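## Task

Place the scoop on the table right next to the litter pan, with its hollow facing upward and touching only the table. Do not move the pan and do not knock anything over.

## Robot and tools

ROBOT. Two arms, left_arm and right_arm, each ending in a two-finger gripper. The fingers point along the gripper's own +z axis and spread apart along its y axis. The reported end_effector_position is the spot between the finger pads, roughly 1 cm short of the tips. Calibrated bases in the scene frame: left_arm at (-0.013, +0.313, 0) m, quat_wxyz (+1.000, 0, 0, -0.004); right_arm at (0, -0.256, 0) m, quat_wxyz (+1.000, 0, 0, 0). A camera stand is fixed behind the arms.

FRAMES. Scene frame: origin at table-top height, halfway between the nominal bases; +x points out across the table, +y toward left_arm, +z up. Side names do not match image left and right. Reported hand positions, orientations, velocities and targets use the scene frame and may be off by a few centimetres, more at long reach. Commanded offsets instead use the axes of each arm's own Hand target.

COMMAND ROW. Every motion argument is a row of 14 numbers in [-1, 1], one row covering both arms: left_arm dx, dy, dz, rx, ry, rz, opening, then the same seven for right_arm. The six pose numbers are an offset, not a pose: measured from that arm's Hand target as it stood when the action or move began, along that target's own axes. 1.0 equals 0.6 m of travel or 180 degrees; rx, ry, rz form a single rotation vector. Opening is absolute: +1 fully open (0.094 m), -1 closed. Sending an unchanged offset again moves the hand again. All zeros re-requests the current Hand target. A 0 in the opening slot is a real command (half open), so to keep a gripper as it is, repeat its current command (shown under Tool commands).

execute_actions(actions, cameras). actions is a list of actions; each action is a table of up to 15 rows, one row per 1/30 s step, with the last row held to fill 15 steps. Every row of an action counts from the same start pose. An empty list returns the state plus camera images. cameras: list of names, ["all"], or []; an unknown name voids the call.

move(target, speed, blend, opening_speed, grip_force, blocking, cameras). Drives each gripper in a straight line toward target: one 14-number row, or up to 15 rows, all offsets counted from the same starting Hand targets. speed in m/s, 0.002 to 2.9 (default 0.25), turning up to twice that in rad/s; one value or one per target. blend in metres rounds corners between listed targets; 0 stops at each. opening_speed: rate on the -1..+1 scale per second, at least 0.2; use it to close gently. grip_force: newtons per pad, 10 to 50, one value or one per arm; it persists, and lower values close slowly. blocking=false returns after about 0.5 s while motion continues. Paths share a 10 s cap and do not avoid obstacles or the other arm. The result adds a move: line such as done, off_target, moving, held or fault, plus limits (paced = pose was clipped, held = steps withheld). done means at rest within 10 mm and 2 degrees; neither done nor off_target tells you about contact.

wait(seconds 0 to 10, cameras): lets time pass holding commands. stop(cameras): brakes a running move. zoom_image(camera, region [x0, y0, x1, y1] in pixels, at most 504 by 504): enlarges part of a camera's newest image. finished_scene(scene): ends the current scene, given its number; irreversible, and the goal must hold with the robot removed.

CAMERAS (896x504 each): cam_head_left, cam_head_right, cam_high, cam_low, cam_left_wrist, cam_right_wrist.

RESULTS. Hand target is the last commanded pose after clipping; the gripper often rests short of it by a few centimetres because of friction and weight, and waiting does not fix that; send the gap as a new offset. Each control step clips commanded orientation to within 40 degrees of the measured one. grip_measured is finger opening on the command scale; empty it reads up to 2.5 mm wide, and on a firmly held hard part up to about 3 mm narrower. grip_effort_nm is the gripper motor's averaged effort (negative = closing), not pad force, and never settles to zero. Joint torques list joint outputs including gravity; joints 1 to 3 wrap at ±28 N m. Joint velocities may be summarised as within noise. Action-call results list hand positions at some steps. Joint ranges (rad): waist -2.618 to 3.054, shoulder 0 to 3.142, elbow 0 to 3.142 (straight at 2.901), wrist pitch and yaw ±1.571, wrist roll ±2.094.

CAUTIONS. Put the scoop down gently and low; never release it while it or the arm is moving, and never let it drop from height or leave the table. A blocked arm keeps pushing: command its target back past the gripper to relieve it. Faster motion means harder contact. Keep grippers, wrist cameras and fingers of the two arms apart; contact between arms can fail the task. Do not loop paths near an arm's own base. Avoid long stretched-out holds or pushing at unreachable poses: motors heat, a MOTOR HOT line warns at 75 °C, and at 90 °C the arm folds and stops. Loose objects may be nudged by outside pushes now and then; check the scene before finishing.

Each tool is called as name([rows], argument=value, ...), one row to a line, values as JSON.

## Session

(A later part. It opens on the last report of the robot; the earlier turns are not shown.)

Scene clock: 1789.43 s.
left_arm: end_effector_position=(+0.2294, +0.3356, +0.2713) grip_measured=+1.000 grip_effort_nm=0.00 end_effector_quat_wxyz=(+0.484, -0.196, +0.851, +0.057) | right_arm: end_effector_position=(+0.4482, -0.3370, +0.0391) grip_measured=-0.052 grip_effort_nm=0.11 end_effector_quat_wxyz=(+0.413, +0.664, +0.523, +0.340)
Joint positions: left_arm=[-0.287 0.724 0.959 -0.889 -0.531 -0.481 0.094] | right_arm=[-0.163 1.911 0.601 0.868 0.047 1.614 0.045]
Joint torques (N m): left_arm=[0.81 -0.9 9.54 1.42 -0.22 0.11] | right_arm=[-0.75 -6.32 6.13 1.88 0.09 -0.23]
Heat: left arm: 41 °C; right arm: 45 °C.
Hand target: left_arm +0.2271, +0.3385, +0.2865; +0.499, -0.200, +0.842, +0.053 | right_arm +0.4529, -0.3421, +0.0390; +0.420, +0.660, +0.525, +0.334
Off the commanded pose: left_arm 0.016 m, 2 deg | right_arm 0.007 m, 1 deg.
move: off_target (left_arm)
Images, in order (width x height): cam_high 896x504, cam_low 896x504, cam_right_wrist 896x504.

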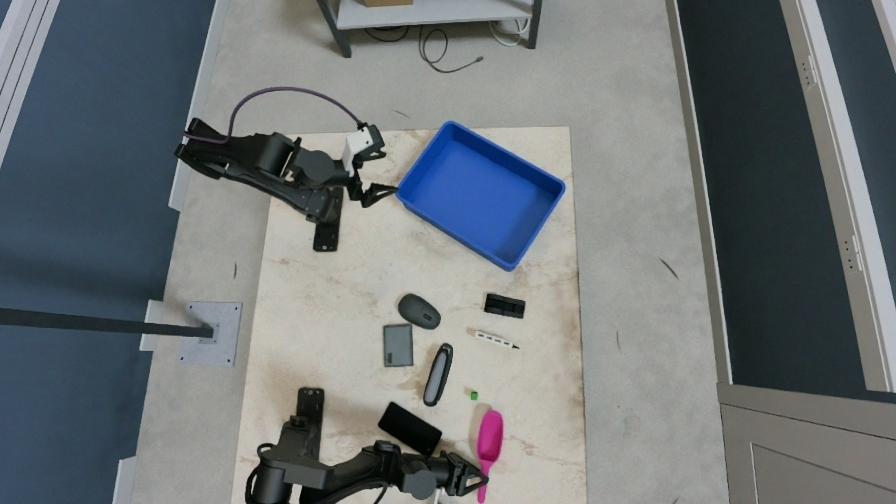

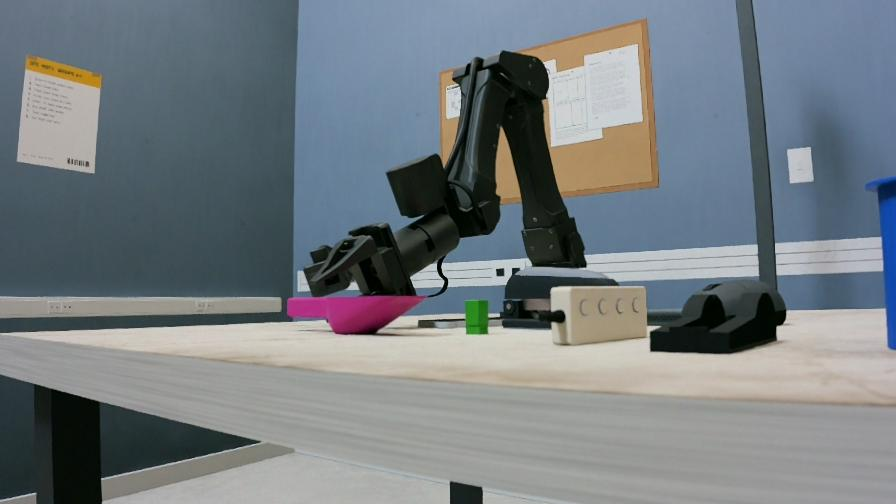

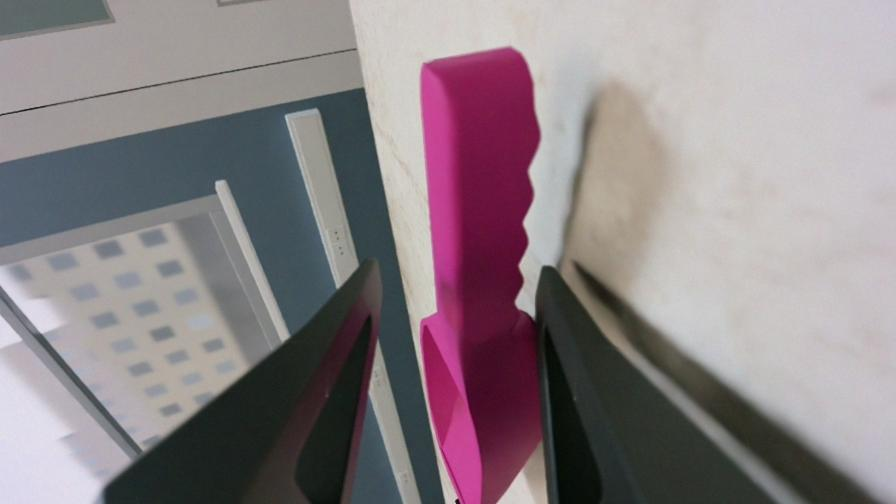

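move([
  [0,0,0,0,0,0,1, 0,0,0,0,0,0,-1],
], opening_speed=0.6, cameras=["cam_right_wrist", "cam_low"])

zoom_image(camera="cam_low", region=[270, 230, 450, 350])

Scene clock: 1809.27 s.
left_arm: end_effector_position=(+0.2294, +0.3356, +0.2713) grip_measured=+1.000 grip_effort_nm=0.00 end_effector_quat_wxyz=(+0.484, -0.196, +0.851, +0.057) | right_arm: end_effector_position=(+0.4479, -0.3369, +0.0385) grip_measured=-0.991 grip_effort_nm=-0.48 end_effector_quat_wxyz=(+0.412, +0.664, +0.523, +0.339)
Joint positions: left_arm=[-0.287 0.724 0.959 -0.889 -0.531 -0.481 0.094] | right_arm=[-0.163 1.911 0.601 0.865 0.047 1.614 0]
Joint torques (N m): left_arm=[0.77 -0.87 9.46 1.42 -0.23 0.09] | right_arm=[-0.79 -6.37 6.15 1.89 0.09 -0.23]
Heat: left arm: 41 °C; right arm: 43 °C.
Hand target: left_arm +0.2271, +0.3385, +0.2865; +0.499, -0.200, +0.842, +0.053 | right_arm +0.4529, -0.3421, +0.0390; +0.420, +0.660, +0.525, +0.334
Off the commanded pose: left_arm 0.016 m, 2 deg | right_arm 0.007 m, 1 deg.
move: off_target (left_arm)
Images, in order (width x height): cam_low 896x504, cam_right_wrist 896x504.

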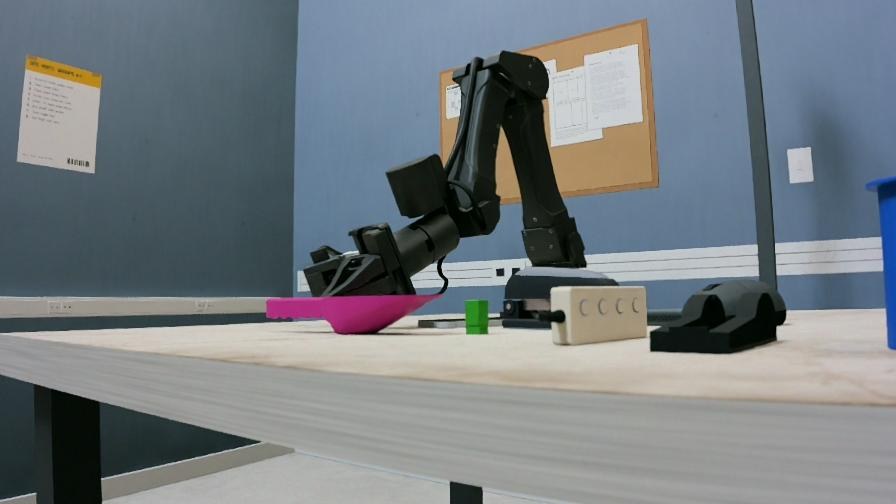

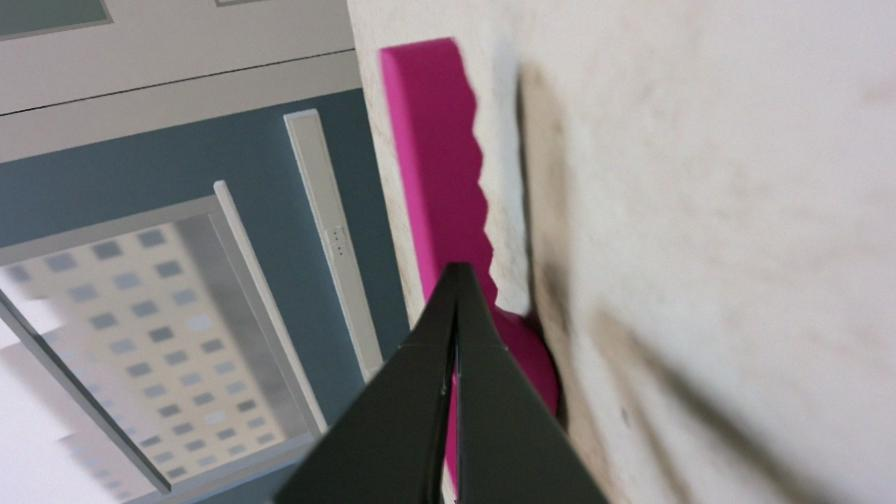

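Scaled by 2.800.

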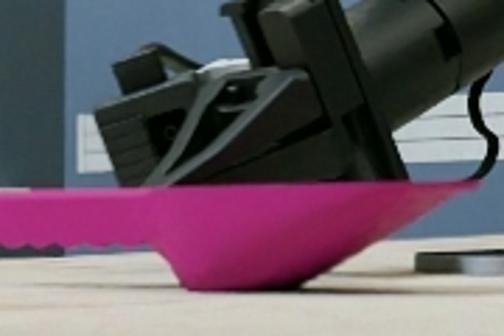

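move([
  [0,0,0,0,0,0,1, 0,-0.0147,-0.0301,0,0,0,-0.9],
  [0,0,0,0,0,0,1, 0,-0.0147,-0.0301,0,0,0,-0.05],
], speed=0.12, cameras=["cam_high", "cam_right_wrist"])

zoom_image(camera="cam_high", region=[400, 380, 560, 504])

Scene clock: 1826.13 s.
left_arm: end_effector_position=(+0.2294, +0.3356, +0.2713) grip_measured=+1.000 grip_effort_nm=0.00 end_effector_quat_wxyz=(+0.484, -0.196, +0.851, +0.057) | right_arm: end_effector_position=(+0.4327, -0.3344, +0.0300) grip_measured=-0.052 grip_effort_nm=0.11 end_effector_quat_wxyz=(+0.409, +0.666, +0.525, +0.336)
Joint positions: left_arm=[-0.287 0.724 0.959 -0.889 -0.531 -0.481 0.094] | right_arm=[-0.163 1.904 0.539 0.909 0.047 1.614 0.045]
Joint torques (N m): left_arm=[0.8 -0.87 9.51 1.41 -0.21 0.1] | right_arm=[-0.32 -9.47 4.07 1.82 0.13 -0.2]
Heat: left arm: 42 °C; right arm: 42 °C.
Hand target: left_arm +0.2271, +0.3385, +0.2865; +0.499, -0.200, +0.842, +0.053 | right_arm +0.4333, -0.3376, +0.0386; +0.420, +0.660, +0.525, +0.334
Off the commanded pose: left_arm 0.016 m, 2 deg | right_arm 0.009 m, 2 deg.
move: off_target (left_arm); target 2's new opening was sent with right_arm's hand 0.018 m and 3 deg from that target
Images, in order (width x height): cam_high 896x504, cam_right_wrist 896x504.

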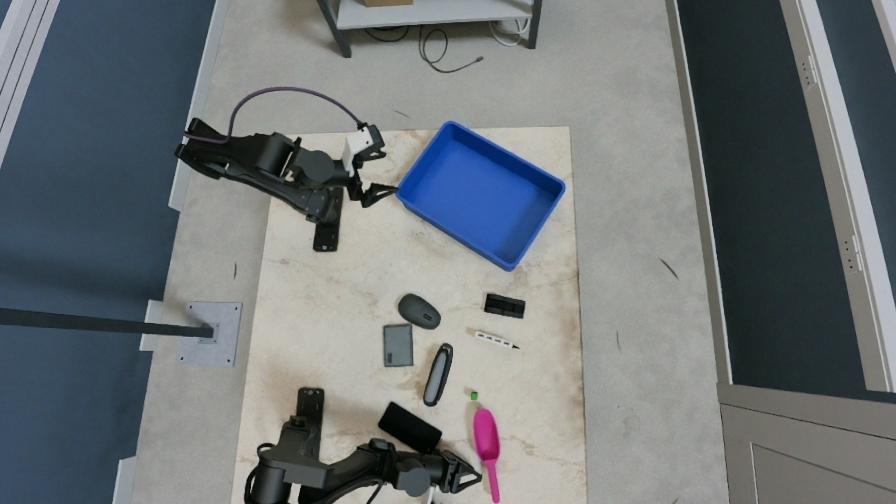

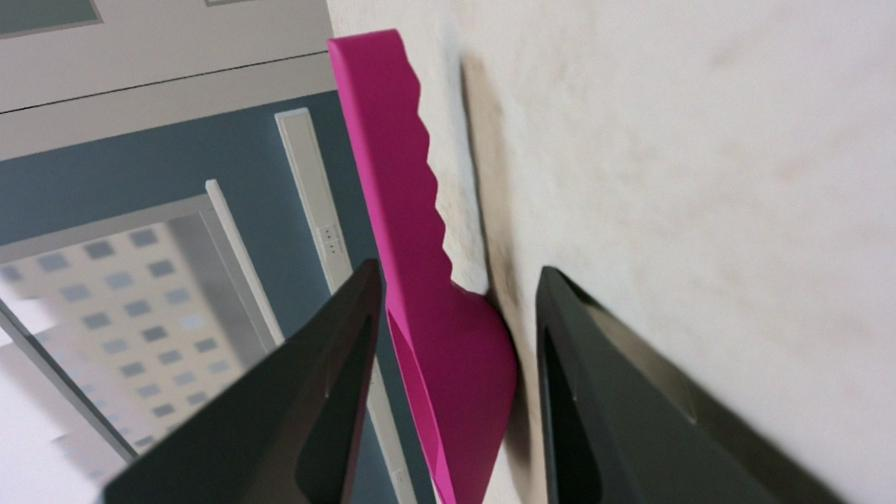

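Scaled by 3.150.

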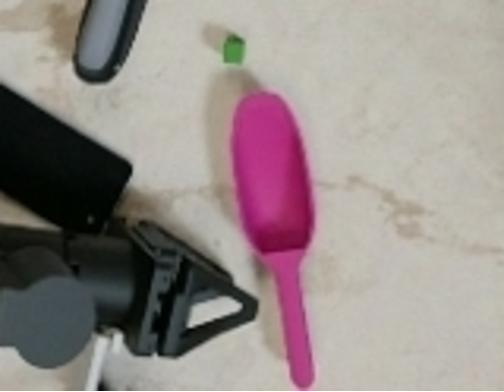

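move([
  [0,0,0,0,0,0,1, 0.0003,0.0353,0.0622,0,0,0,-0.05],
], speed=0.1, cameras=["cam_high", "cam_right_wrist"])

zoom_image(camera="cam_high", region=[400, 380, 560, 504])

Scene clock: 1837.93 s.
left_arm: end_effector_position=(+0.2294, +0.3356, +0.2713) grip_measured=+1.000 grip_effort_nm=0.00 end_effector_quat_wxyz=(+0.484, -0.196, +0.851, +0.057) | right_arm: end_effector_position=(+0.4699, -0.3415, +0.0415) grip_measured=-0.052 grip_effort_nm=0.11 end_effector_quat_wxyz=(+0.412, +0.664, +0.523, +0.340)
Joint positions: left_arm=[-0.287 0.724 0.959 -0.889 -0.531 -0.481 0.094] | right_arm=[-0.166 1.954 0.698 0.812 0.044 1.614 0.045]
Joint torques (N m): left_arm=[0.81 -0.87 9.47 1.41 -0.21 0.11] | right_arm=[-0.76 -7.05 6.53 1.87 0.08 -0.24]
Heat: left arm: 42 °C; right arm: 42 °C.
Hand target: left_arm +0.2271, +0.3385, +0.2865; +0.499, -0.200, +0.842, +0.053 | right_arm +0.4751, -0.3469, +0.0421; +0.420, +0.660, +0.525, +0.335
Off the commanded pose: left_arm 0.016 m, 2 deg | right_arm 0.008 m, 1 deg.
move: off_target (left_arm)
Images, in order (width x height): cam_high 896x504, cam_right_wrist 896x504.

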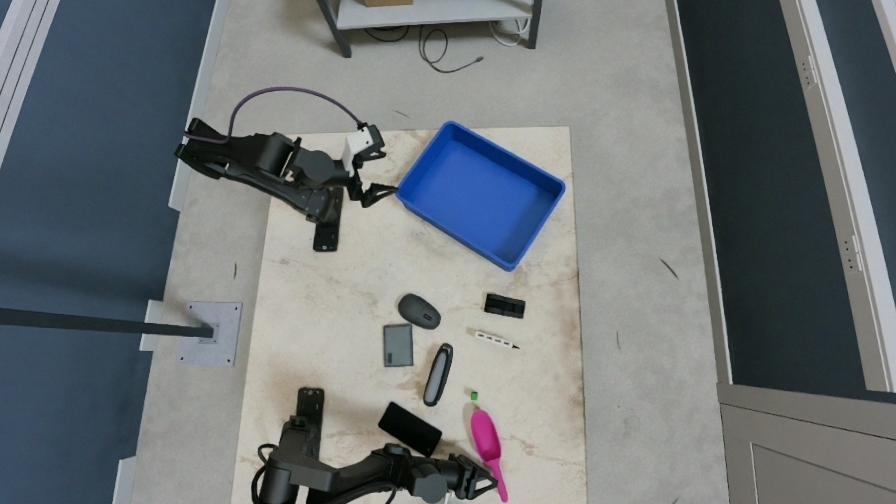

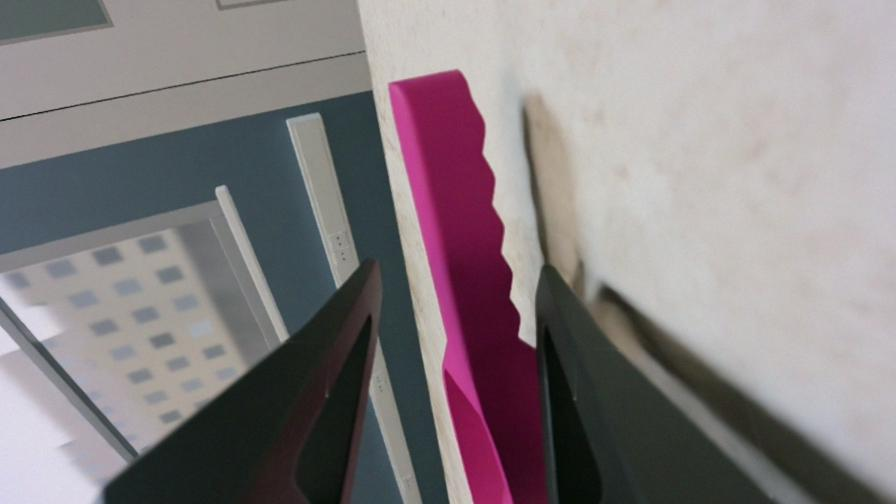

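Scaled by 3.150.

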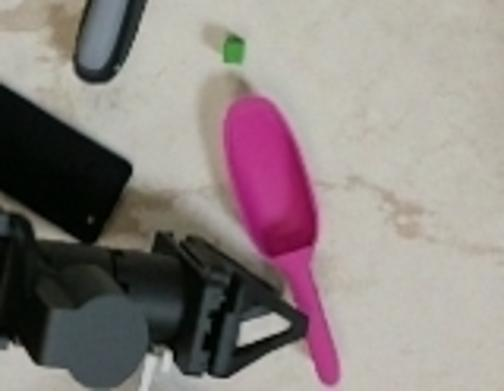

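move([
  [0,0,0,0,0,0,1, 0,-0.0312,-0.0591,0,0,0,-0.05],
  [0,0,0,0,0,0,1, -0.0401,-0.0396,-0.0766,-0.0551,0.0937,-0.0345,-0.17],
], speed=0.12, blend=[0.01, 0], cameras=["cam_high", "cam_right_wrist", "cam_low"])

zoom_image(camera="cam_high", region=[400, 380, 560, 504])

zoom_image(camera="cam_low", region=[250, 230, 450, 350])

Scene clock: 1886.40 s.
left_arm: end_effector_position=(+0.2294, +0.3356, +0.2713) grip_measured=+1.000 grip_effort_nm=-0.01 end_effector_quat_wxyz=(+0.484, -0.196, +0.851, +0.057) | right_arm: end_effector_position=(+0.4172, -0.3559, +0.0380) grip_measured=-0.168 grip_effort_nm=-0.11 end_effector_quat_wxyz=(+0.398, +0.549, +0.582, +0.450)
Joint positions: left_arm=[-0.287 0.724 0.959 -0.889 -0.531 -0.481 0.094] | right_arm=[-0.445 2.038 0.489 1.222 -0.512 1.438 0.039]
Joint torques (N m): left_arm=[0.84 -0.96 9.54 1.45 -0.22 0.11] | right_arm=[-0.58 -6.2 3.67 2.18 -0.13 -0.26]
Heat: left arm: 42 °C; right arm: 42 °C.
Hand target: left_arm +0.2271, +0.3385, +0.2865; +0.499, -0.200, +0.842, +0.053 | right_arm +0.4193, -0.3588, +0.0401; +0.412, +0.536, +0.585, +0.448
Off the commanded pose: left_arm 0.016 m, 2 deg | right_arm 0.004 m, 2 deg.
move: off_target (left_arm)
Images, in order (width x height): cam_high 896x504, cam_low 896x504, cam_right_wrist 896x504.

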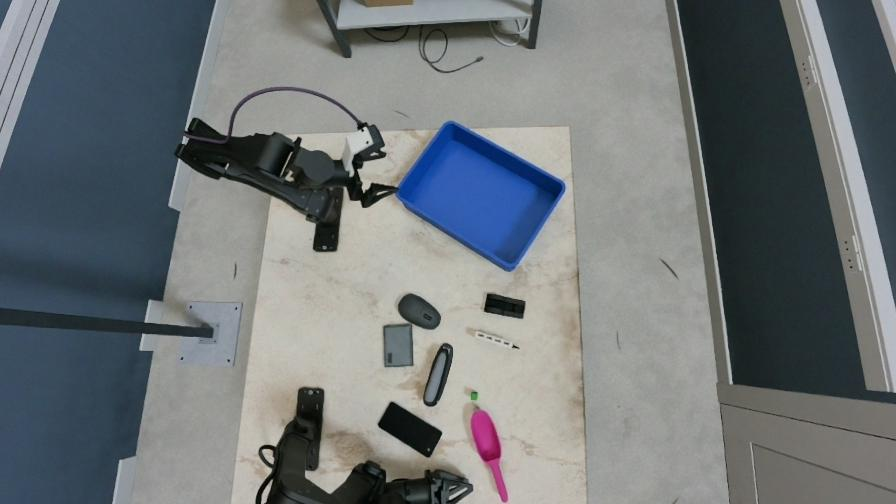

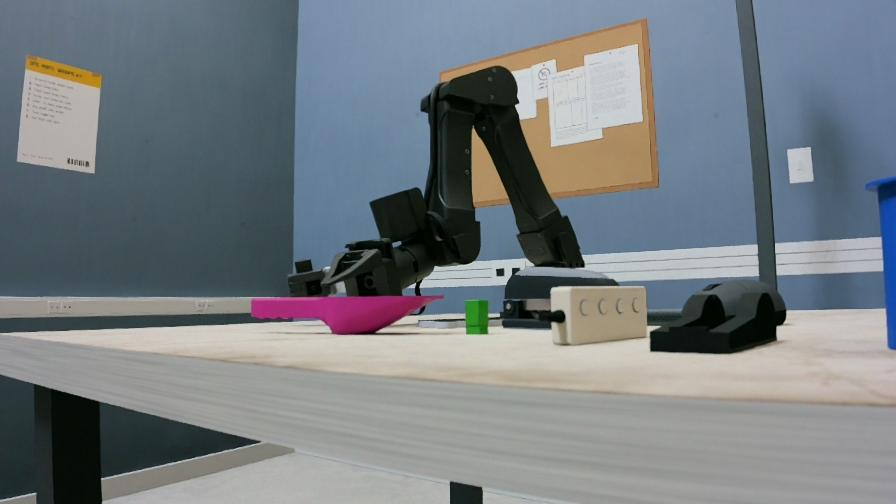

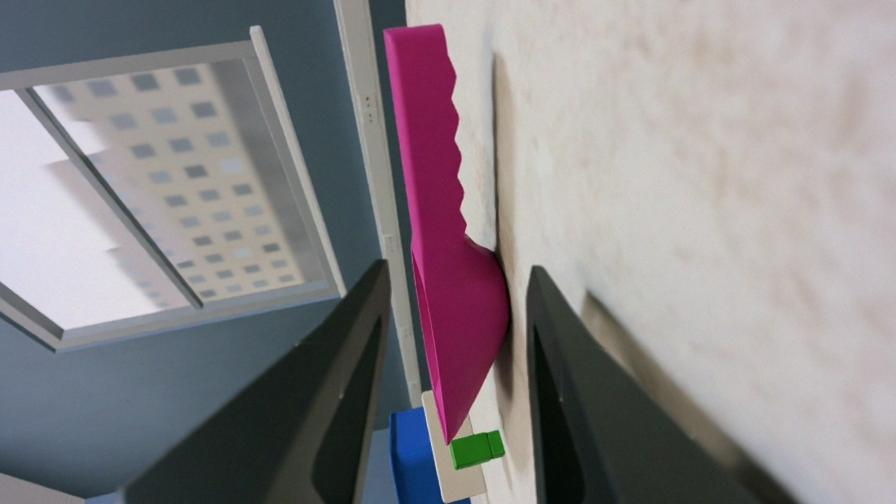

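Scaled by 3.150.

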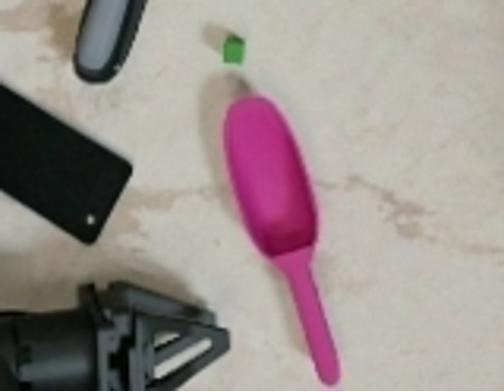

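Scaled by 2.520.

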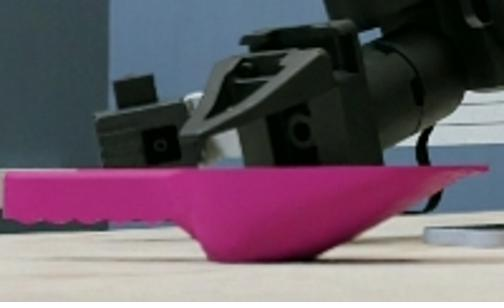

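move([
  [0,0,0,0,0,0,1, -0.0063,0.0277,0.1231,0,0,0,-0.17],
], speed=0.1, cameras=["cam_high", "cam_right_wrist", "cam_low"])

zoom_image(camera="cam_high", region=[400, 380, 560, 504])

Scene clock: 1897.23 s.
left_arm: end_effector_position=(+0.2294, +0.3356, +0.2713) grip_measured=+1.000 grip_effort_nm=0.00 end_effector_quat_wxyz=(+0.484, -0.196, +0.851, +0.057) | right_arm: end_effector_position=(+0.4893, -0.3551, +0.0377) grip_measured=-0.168 grip_effort_nm=-0.11 end_effector_quat_wxyz=(+0.405, +0.540, +0.584, +0.450)
Joint positions: left_arm=[-0.287 0.724 0.959 -0.889 -0.531 -0.481 0.094] | right_arm=[-0.353 2.165 0.769 1.098 -0.428 1.458 0.039]
Joint torques (N m): left_arm=[0.84 -0.88 9.48 1.42 -0.19 0.09] | right_arm=[0.54 -7.8 5.71 1.93 0.06 -0.11]
Heat: left arm: 42 °C; right arm: 42 °C.
Hand target: left_arm +0.2271, +0.3385, +0.2865; +0.499, -0.200, +0.842, +0.053 | right_arm +0.4949, -0.3559, +0.0369; +0.411, +0.536, +0.585, +0.448
Off the commanded pose: left_arm 0.016 m, 2 deg | right_arm 0.006 m, 1 deg.
move: off_target (left_arm)
Images, in order (width x height): cam_high 896x504, cam_low 896x504, cam_right_wrist 896x504.

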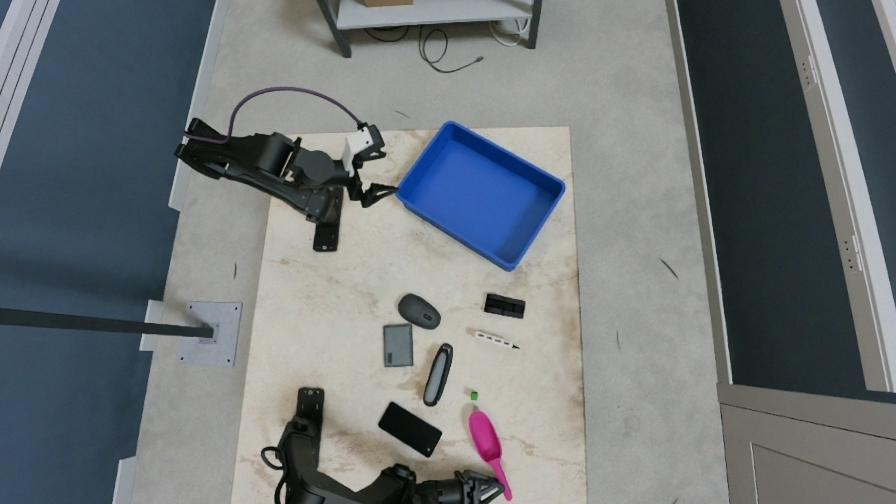

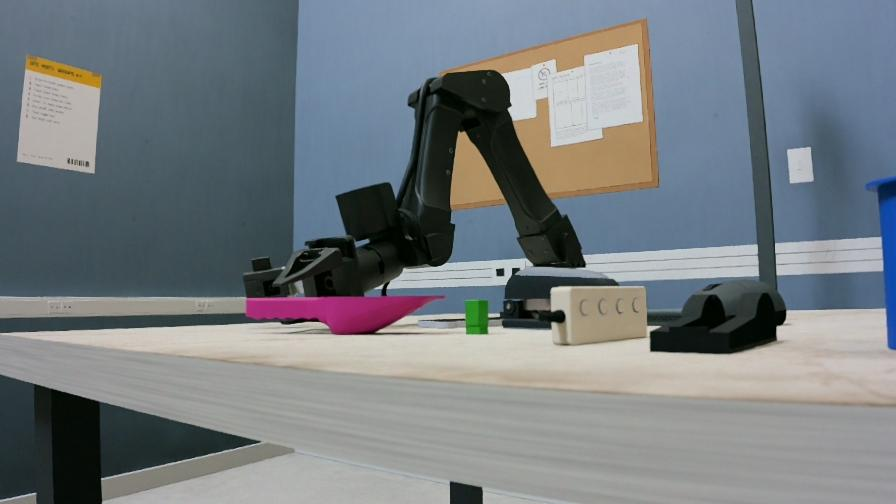

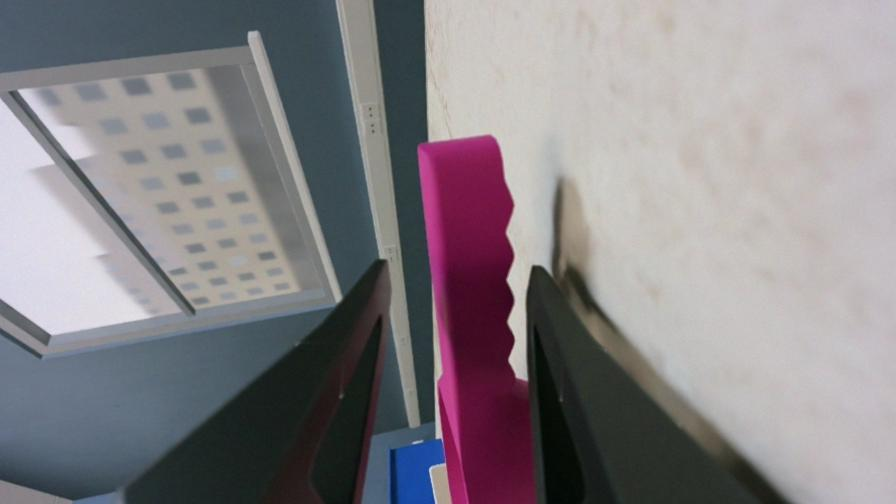

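Scaled by 3.150.

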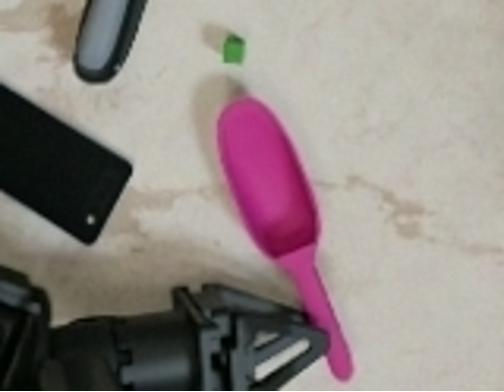

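move([
  [0,0,0,0,0,0,1, 0,-0.0248,-0.0540,0,0,0,-0.17],
  [0,0,0,0,0,0,1, 0,-0.0020,0.0317,0,0,0,-0.17],
], speed=0.1, blend=[0, 0], cameras=["cam_high", "cam_right_wrist", "cam_low"])

zoom_image(camera="cam_high", region=[400, 380, 560, 504])

zoom_image(camera="cam_low", region=[220, 250, 420, 350])

Scene clock: 1920.37 s.
left_arm: end_effector_position=(+0.2294, +0.3356, +0.2713) grip_measured=+1.000 grip_effort_nm=0.00 end_effector_quat_wxyz=(+0.484, -0.196, +0.851, +0.057) | right_arm: end_effector_position=(+0.5075, -0.3535, +0.0327) grip_measured=-0.168 grip_effort_nm=-0.11 end_effector_quat_wxyz=(+0.406, +0.539, +0.584, +0.451)
Joint positions: left_arm=[-0.287 0.724 0.959 -0.889 -0.531 -0.481 0.094] | right_arm=[-0.331 2.218 0.845 1.082 -0.408 1.464 0.039]
Joint torques (N m): left_arm=[0.81 -0.91 9.5 1.41 -0.21 0.11] | right_arm=[0.46 -8.23 5.93 1.92 0.06 -0.11]
Heat: left arm: 42 °C; right arm: 43 °C.
Hand target: left_arm +0.2271, +0.3385, +0.2865; +0.499, -0.200, +0.842, +0.053 | right_arm +0.5130, -0.3545, +0.0309; +0.412, +0.536, +0.585, +0.448
Off the commanded pose: left_arm 0.016 m, 2 deg | right_arm 0.006 m, 1 deg.
move: off_target (left_arm)
Images, in order (width x height): cam_high 896x504, cam_low 896x504, cam_right_wrist 896x504.

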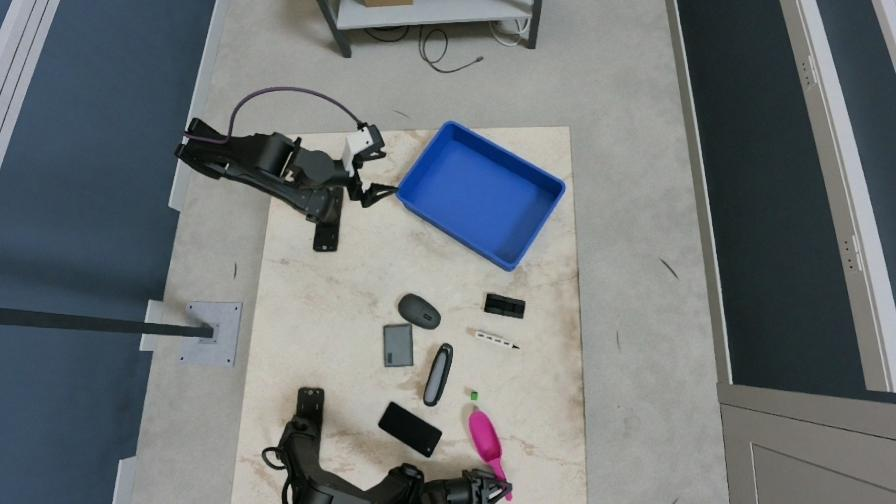

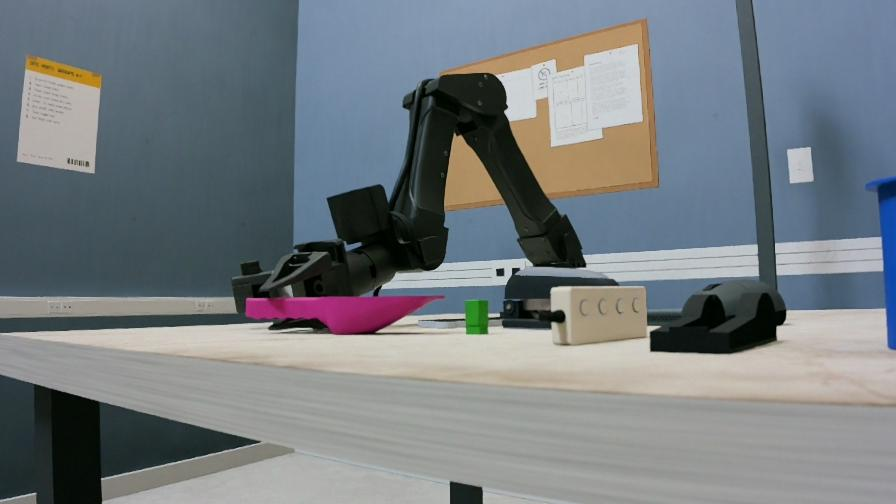

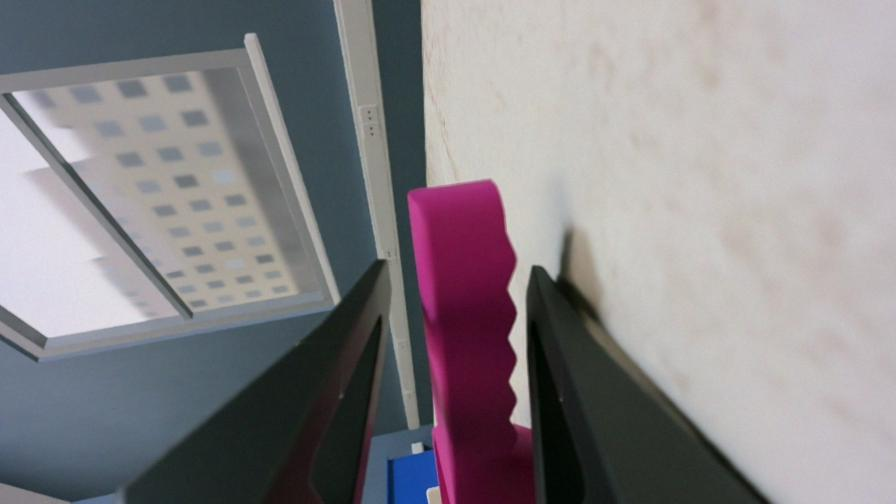

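Scaled by 3.150.

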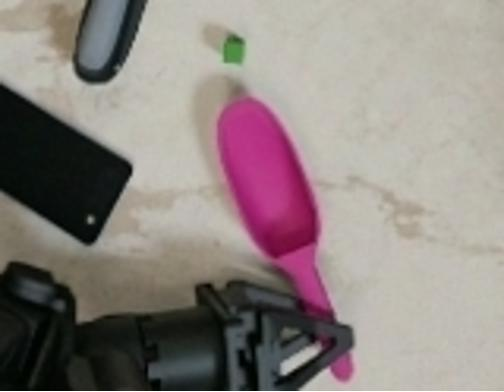

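Scaled by 2.520.

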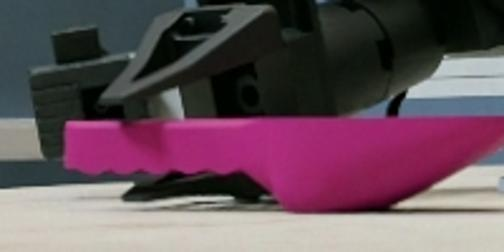

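execute_actions(actions=[], cameras=["cam_high","cam_low","cam_right_wrist"])

Scene clock: 1955.13 s.
left_arm: end_effector_position=(+0.2294, +0.3356, +0.2713) grip_measured=+1.000 grip_effort_nm=0.00 end_effector_quat_wxyz=(+0.484, -0.196, +0.851, +0.057) | right_arm: end_effector_position=(+0.5075, -0.3535, +0.0327) grip_measured=-0.168 grip_effort_nm=-0.11 end_effector_quat_wxyz=(+0.406, +0.539, +0.584, +0.451)
Joint positions: left_arm=[-0.287 0.724 0.959 -0.889 -0.531 -0.481 0.094] | right_arm=[-0.331 2.218 0.845 1.082 -0.408 1.464 0.039]
Joint velocities: within noise
Joint torques (N m): left_arm=[0.83 -0.85 9.43 1.42 -0.2 0.09] | right_arm=[0.51 -8.23 5.89 1.92 0.06 -0.09]
Heat: left arm: 42 °C; right arm: 44 °C.
Hand target: left_arm +0.2271, +0.3385, +0.2865; +0.499, -0.200, +0.842, +0.053 | right_arm +0.5130, -0.3545, +0.0309; +0.412, +0.536, +0.585, +0.448
Tool commands: left_gripper/opening=+1.0 right_gripper/opening=-0.17
Off the commanded pose: left_arm 0.016 m, 2 deg | right_arm 0.006 m, 1 deg.
Images, in order (width x height): cam_high 896x504, cam_low 896x504, cam_right_wrist 896x504.

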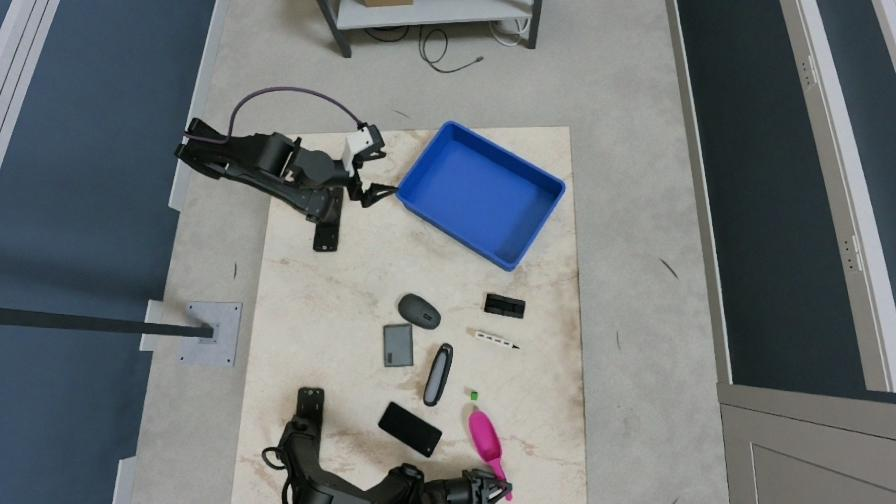

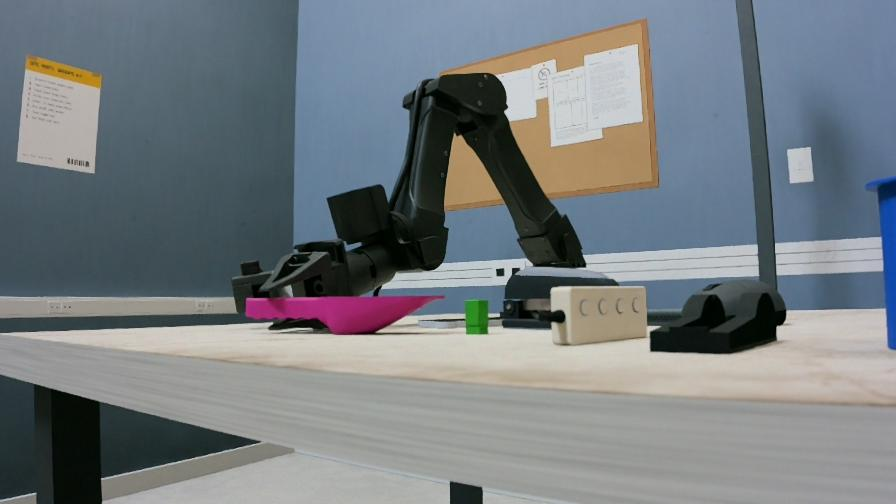

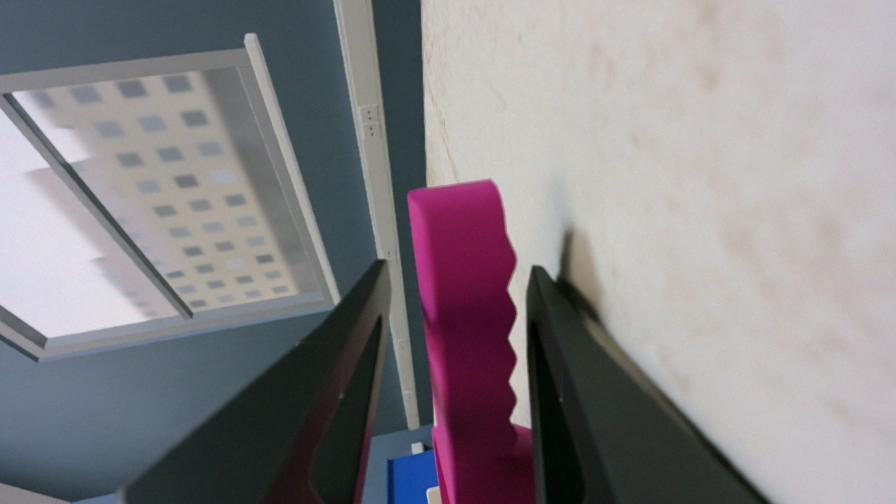

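move(target=[0,0,0,0,0,0,1, 0,0,0,0,0,0,-0.75], opening_speed=0.6, cameras=["cam_right_wrist","cam_low"])

Scene clock: 1958.57 s.
left_arm: end_effector_position=(+0.2294, +0.3356, +0.2713) grip_measured=+1.000 grip_effort_nm=0.00 end_effector_quat_wxyz=(+0.484, -0.196, +0.851, +0.057) | right_arm: end_effector_position=(+0.5075, -0.3537, +0.0326) grip_measured=-0.559 grip_effort_nm=-1.03 end_effector_quat_wxyz=(+0.406, +0.540, +0.584, +0.450)
Joint positions: left_arm=[-0.287 0.724 0.959 -0.889 -0.531 -0.481 0.094] | right_arm=[-0.331 2.218 0.845 1.081 -0.406 1.464 0.021]
Joint torques (N m): left_arm=[0.8 -0.91 9.46 1.41 -0.22 0.11] | right_arm=[0.47 -8.2 5.93 1.94 0.04 -0.11]
Heat: left arm: 42 °C; right arm: 44 °C.
Hand target: left_arm +0.2271, +0.3385, +0.2865; +0.499, -0.200, +0.842, +0.053 | right_arm +0.5130, -0.3545, +0.0309; +0.412, +0.536, +0.585, +0.448
Off the commanded pose: left_arm 0.016 m, 2 deg | right_arm 0.006 m, 1 deg.
move: off_target (left_arm)
Images, in order (width x height): cam_low 896x504, cam_right_wrist 896x504.

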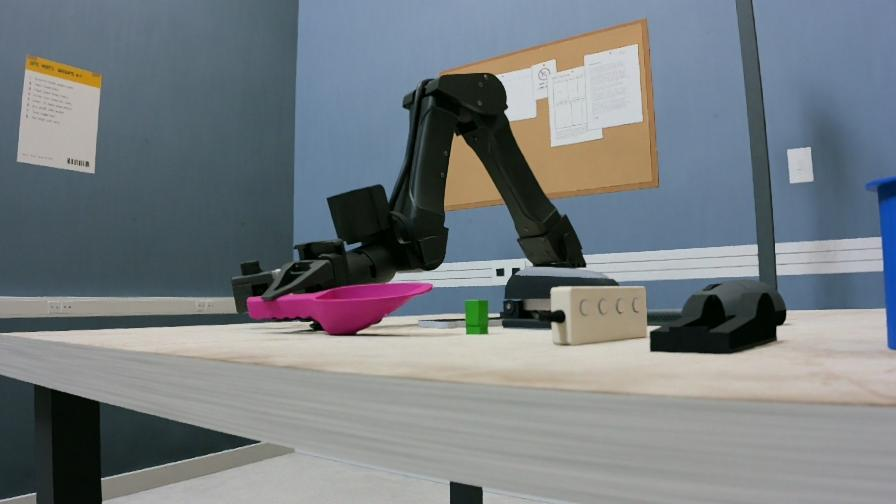

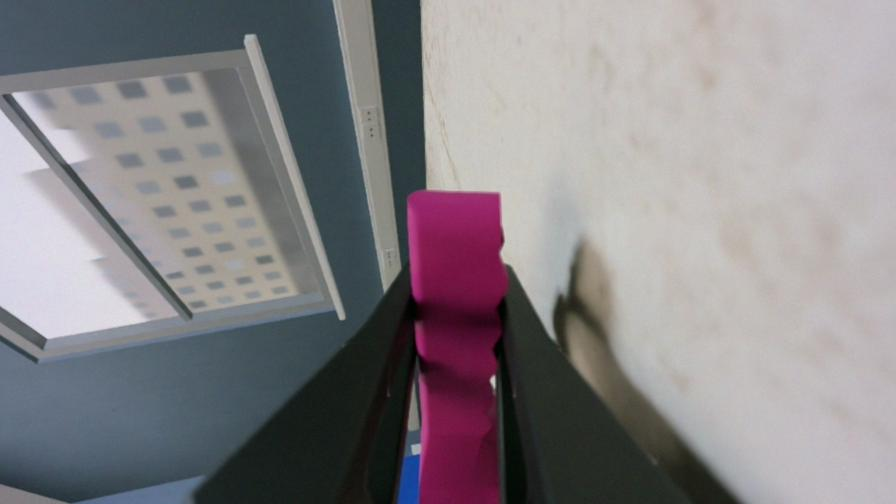

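move([
  [0,0,0,0,0,0,1, 0,0.0483,-0.0129,0,0,0,-0.75],
], speed=0.1, cameras=["cam_right_wrist","cam_low","cam_high"])

Scene clock: 1962.90 s.
left_arm: end_effector_position=(+0.2294, +0.3356, +0.2713) grip_measured=+1.000 grip_effort_nm=-0.01 end_effector_quat_wxyz=(+0.484, -0.196, +0.851, +0.057) | right_arm: end_effector_position=(+0.5039, -0.3527, +0.0290) grip_measured=-0.559 grip_effort_nm=-1.04 end_effector_quat_wxyz=(+0.383, +0.558, +0.591, +0.440)
Joint positions: left_arm=[-0.287 0.724 0.959 -0.889 -0.531 -0.481 0.094] | right_arm=[-0.331 2.179 0.846 0.976 -0.405 1.466 0.021]
Joint torques (N m): left_arm=[0.81 -0.87 9.44 1.43 -0.21 0.09] | right_arm=[0.54 -14.61 5.5 1.9 0.02 -0.11]
Heat: left arm: 42 °C; right arm: 44 °C.
Hand target: left_arm +0.2271, +0.3385, +0.2865; +0.499, -0.200, +0.842, +0.053 | right_arm +0.5130, -0.3545, +0.0608; +0.412, +0.536, +0.585, +0.448
Off the commanded pose: left_arm 0.016 m, 2 deg | right_arm 0.033 m, 4 deg.
move: off_target (left_arm, right_arm)
Images, in order (width x height): cam_high 896x504, cam_low 896x504, cam_right_wrist 896x504.

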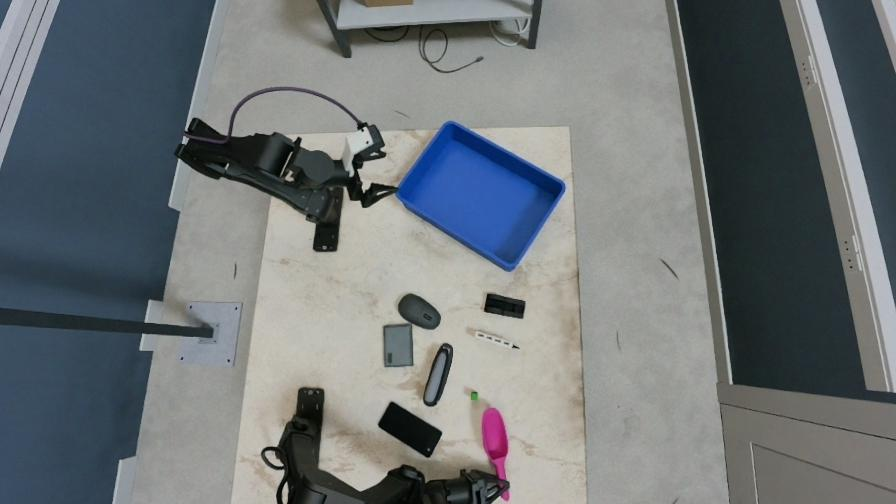

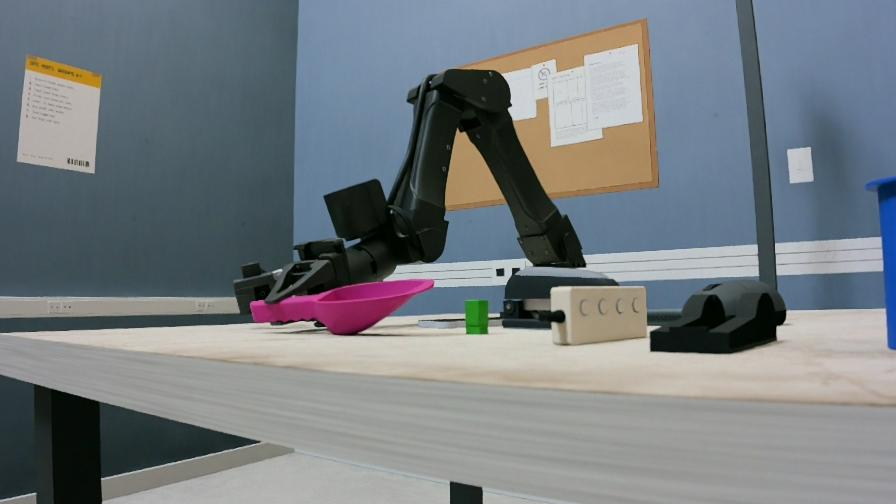

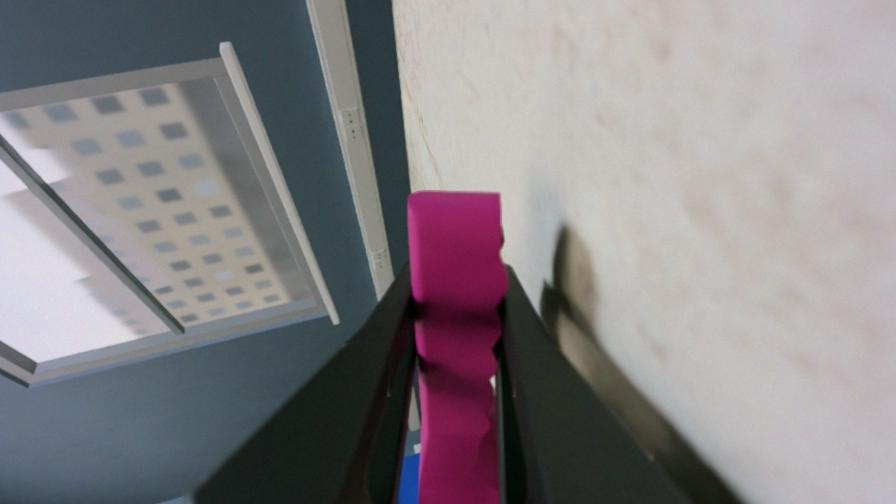

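move([
  [0,0,0,0,0,0,1, 0,0.0483,-0.0129,0,0,0,-0.75],
], speed=0.1, cameras=["cam_right_wrist","cam_low","cam_high"])

Scene clock: 1973.27 s.
left_arm: end_effector_position=(+0.2294, +0.3356, +0.2713) grip_measured=+1.000 grip_effort_nm=0.00 end_effector_quat_wxyz=(+0.484, -0.196, +0.851, +0.057) | right_arm: end_effector_position=(+0.5018, -0.3522, +0.0551) grip_measured=-0.559 grip_effort_nm=-1.03 end_effector_quat_wxyz=(+0.377, +0.562, +0.592, +0.437)
Joint positions: left_arm=[-0.287 0.724 0.959 -0.889 -0.531 -0.481 0.094] | right_arm=[-0.331 2.068 0.846 0.85 -0.404 1.466 0.021]
Joint torques (N m): left_arm=[0.77 -0.92 9.5 1.42 -0.22 0.09] | right_arm=[0.55 -13.85 6.84 2.05 0.01 -0.1]
Heat: left arm: 42 °C; right arm: 43 °C.
Hand target: left_arm +0.2271, +0.3385, +0.2865; +0.499, -0.200, +0.842, +0.053 | right_arm +0.5130, -0.3545, +0.0909; +0.412, +0.536, +0.585, +0.448
Off the commanded pose: left_arm 0.016 m, 2 deg | right_arm 0.037 m, 5 deg.
move: off_target (left_arm, right_arm)
Images, in order (width x height): cam_high 896x504, cam_low 896x504, cam_right_wrist 896x504.

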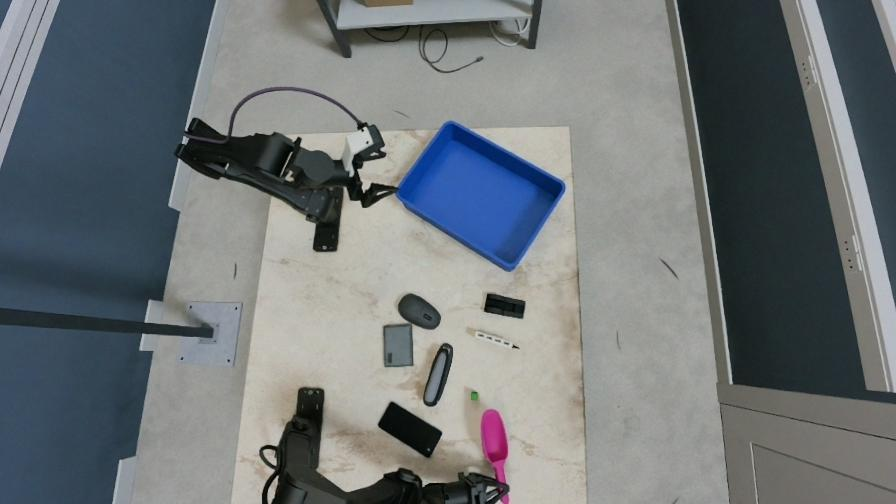

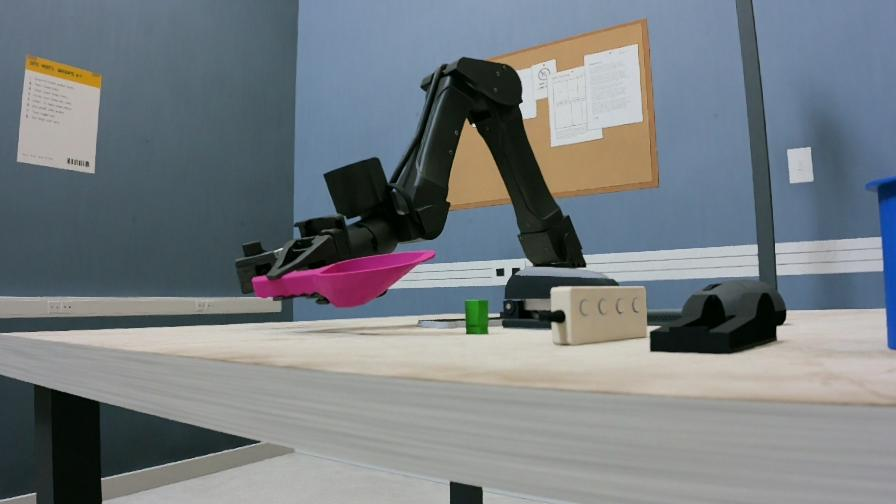

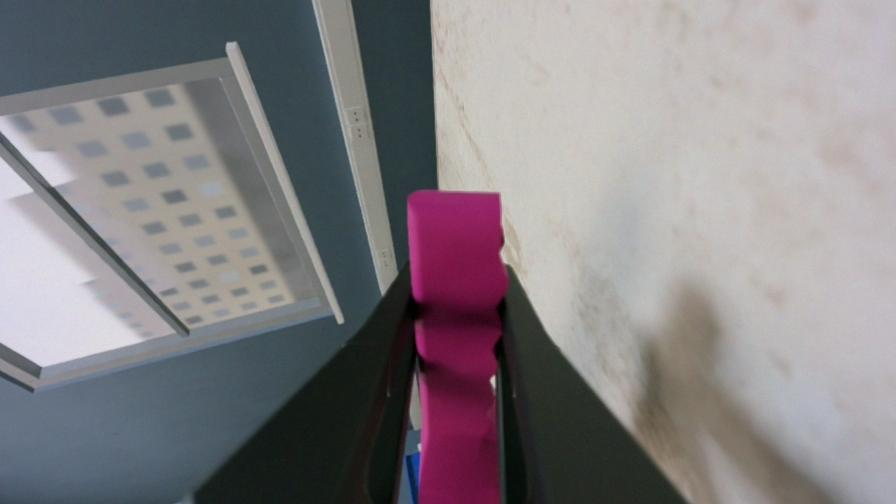

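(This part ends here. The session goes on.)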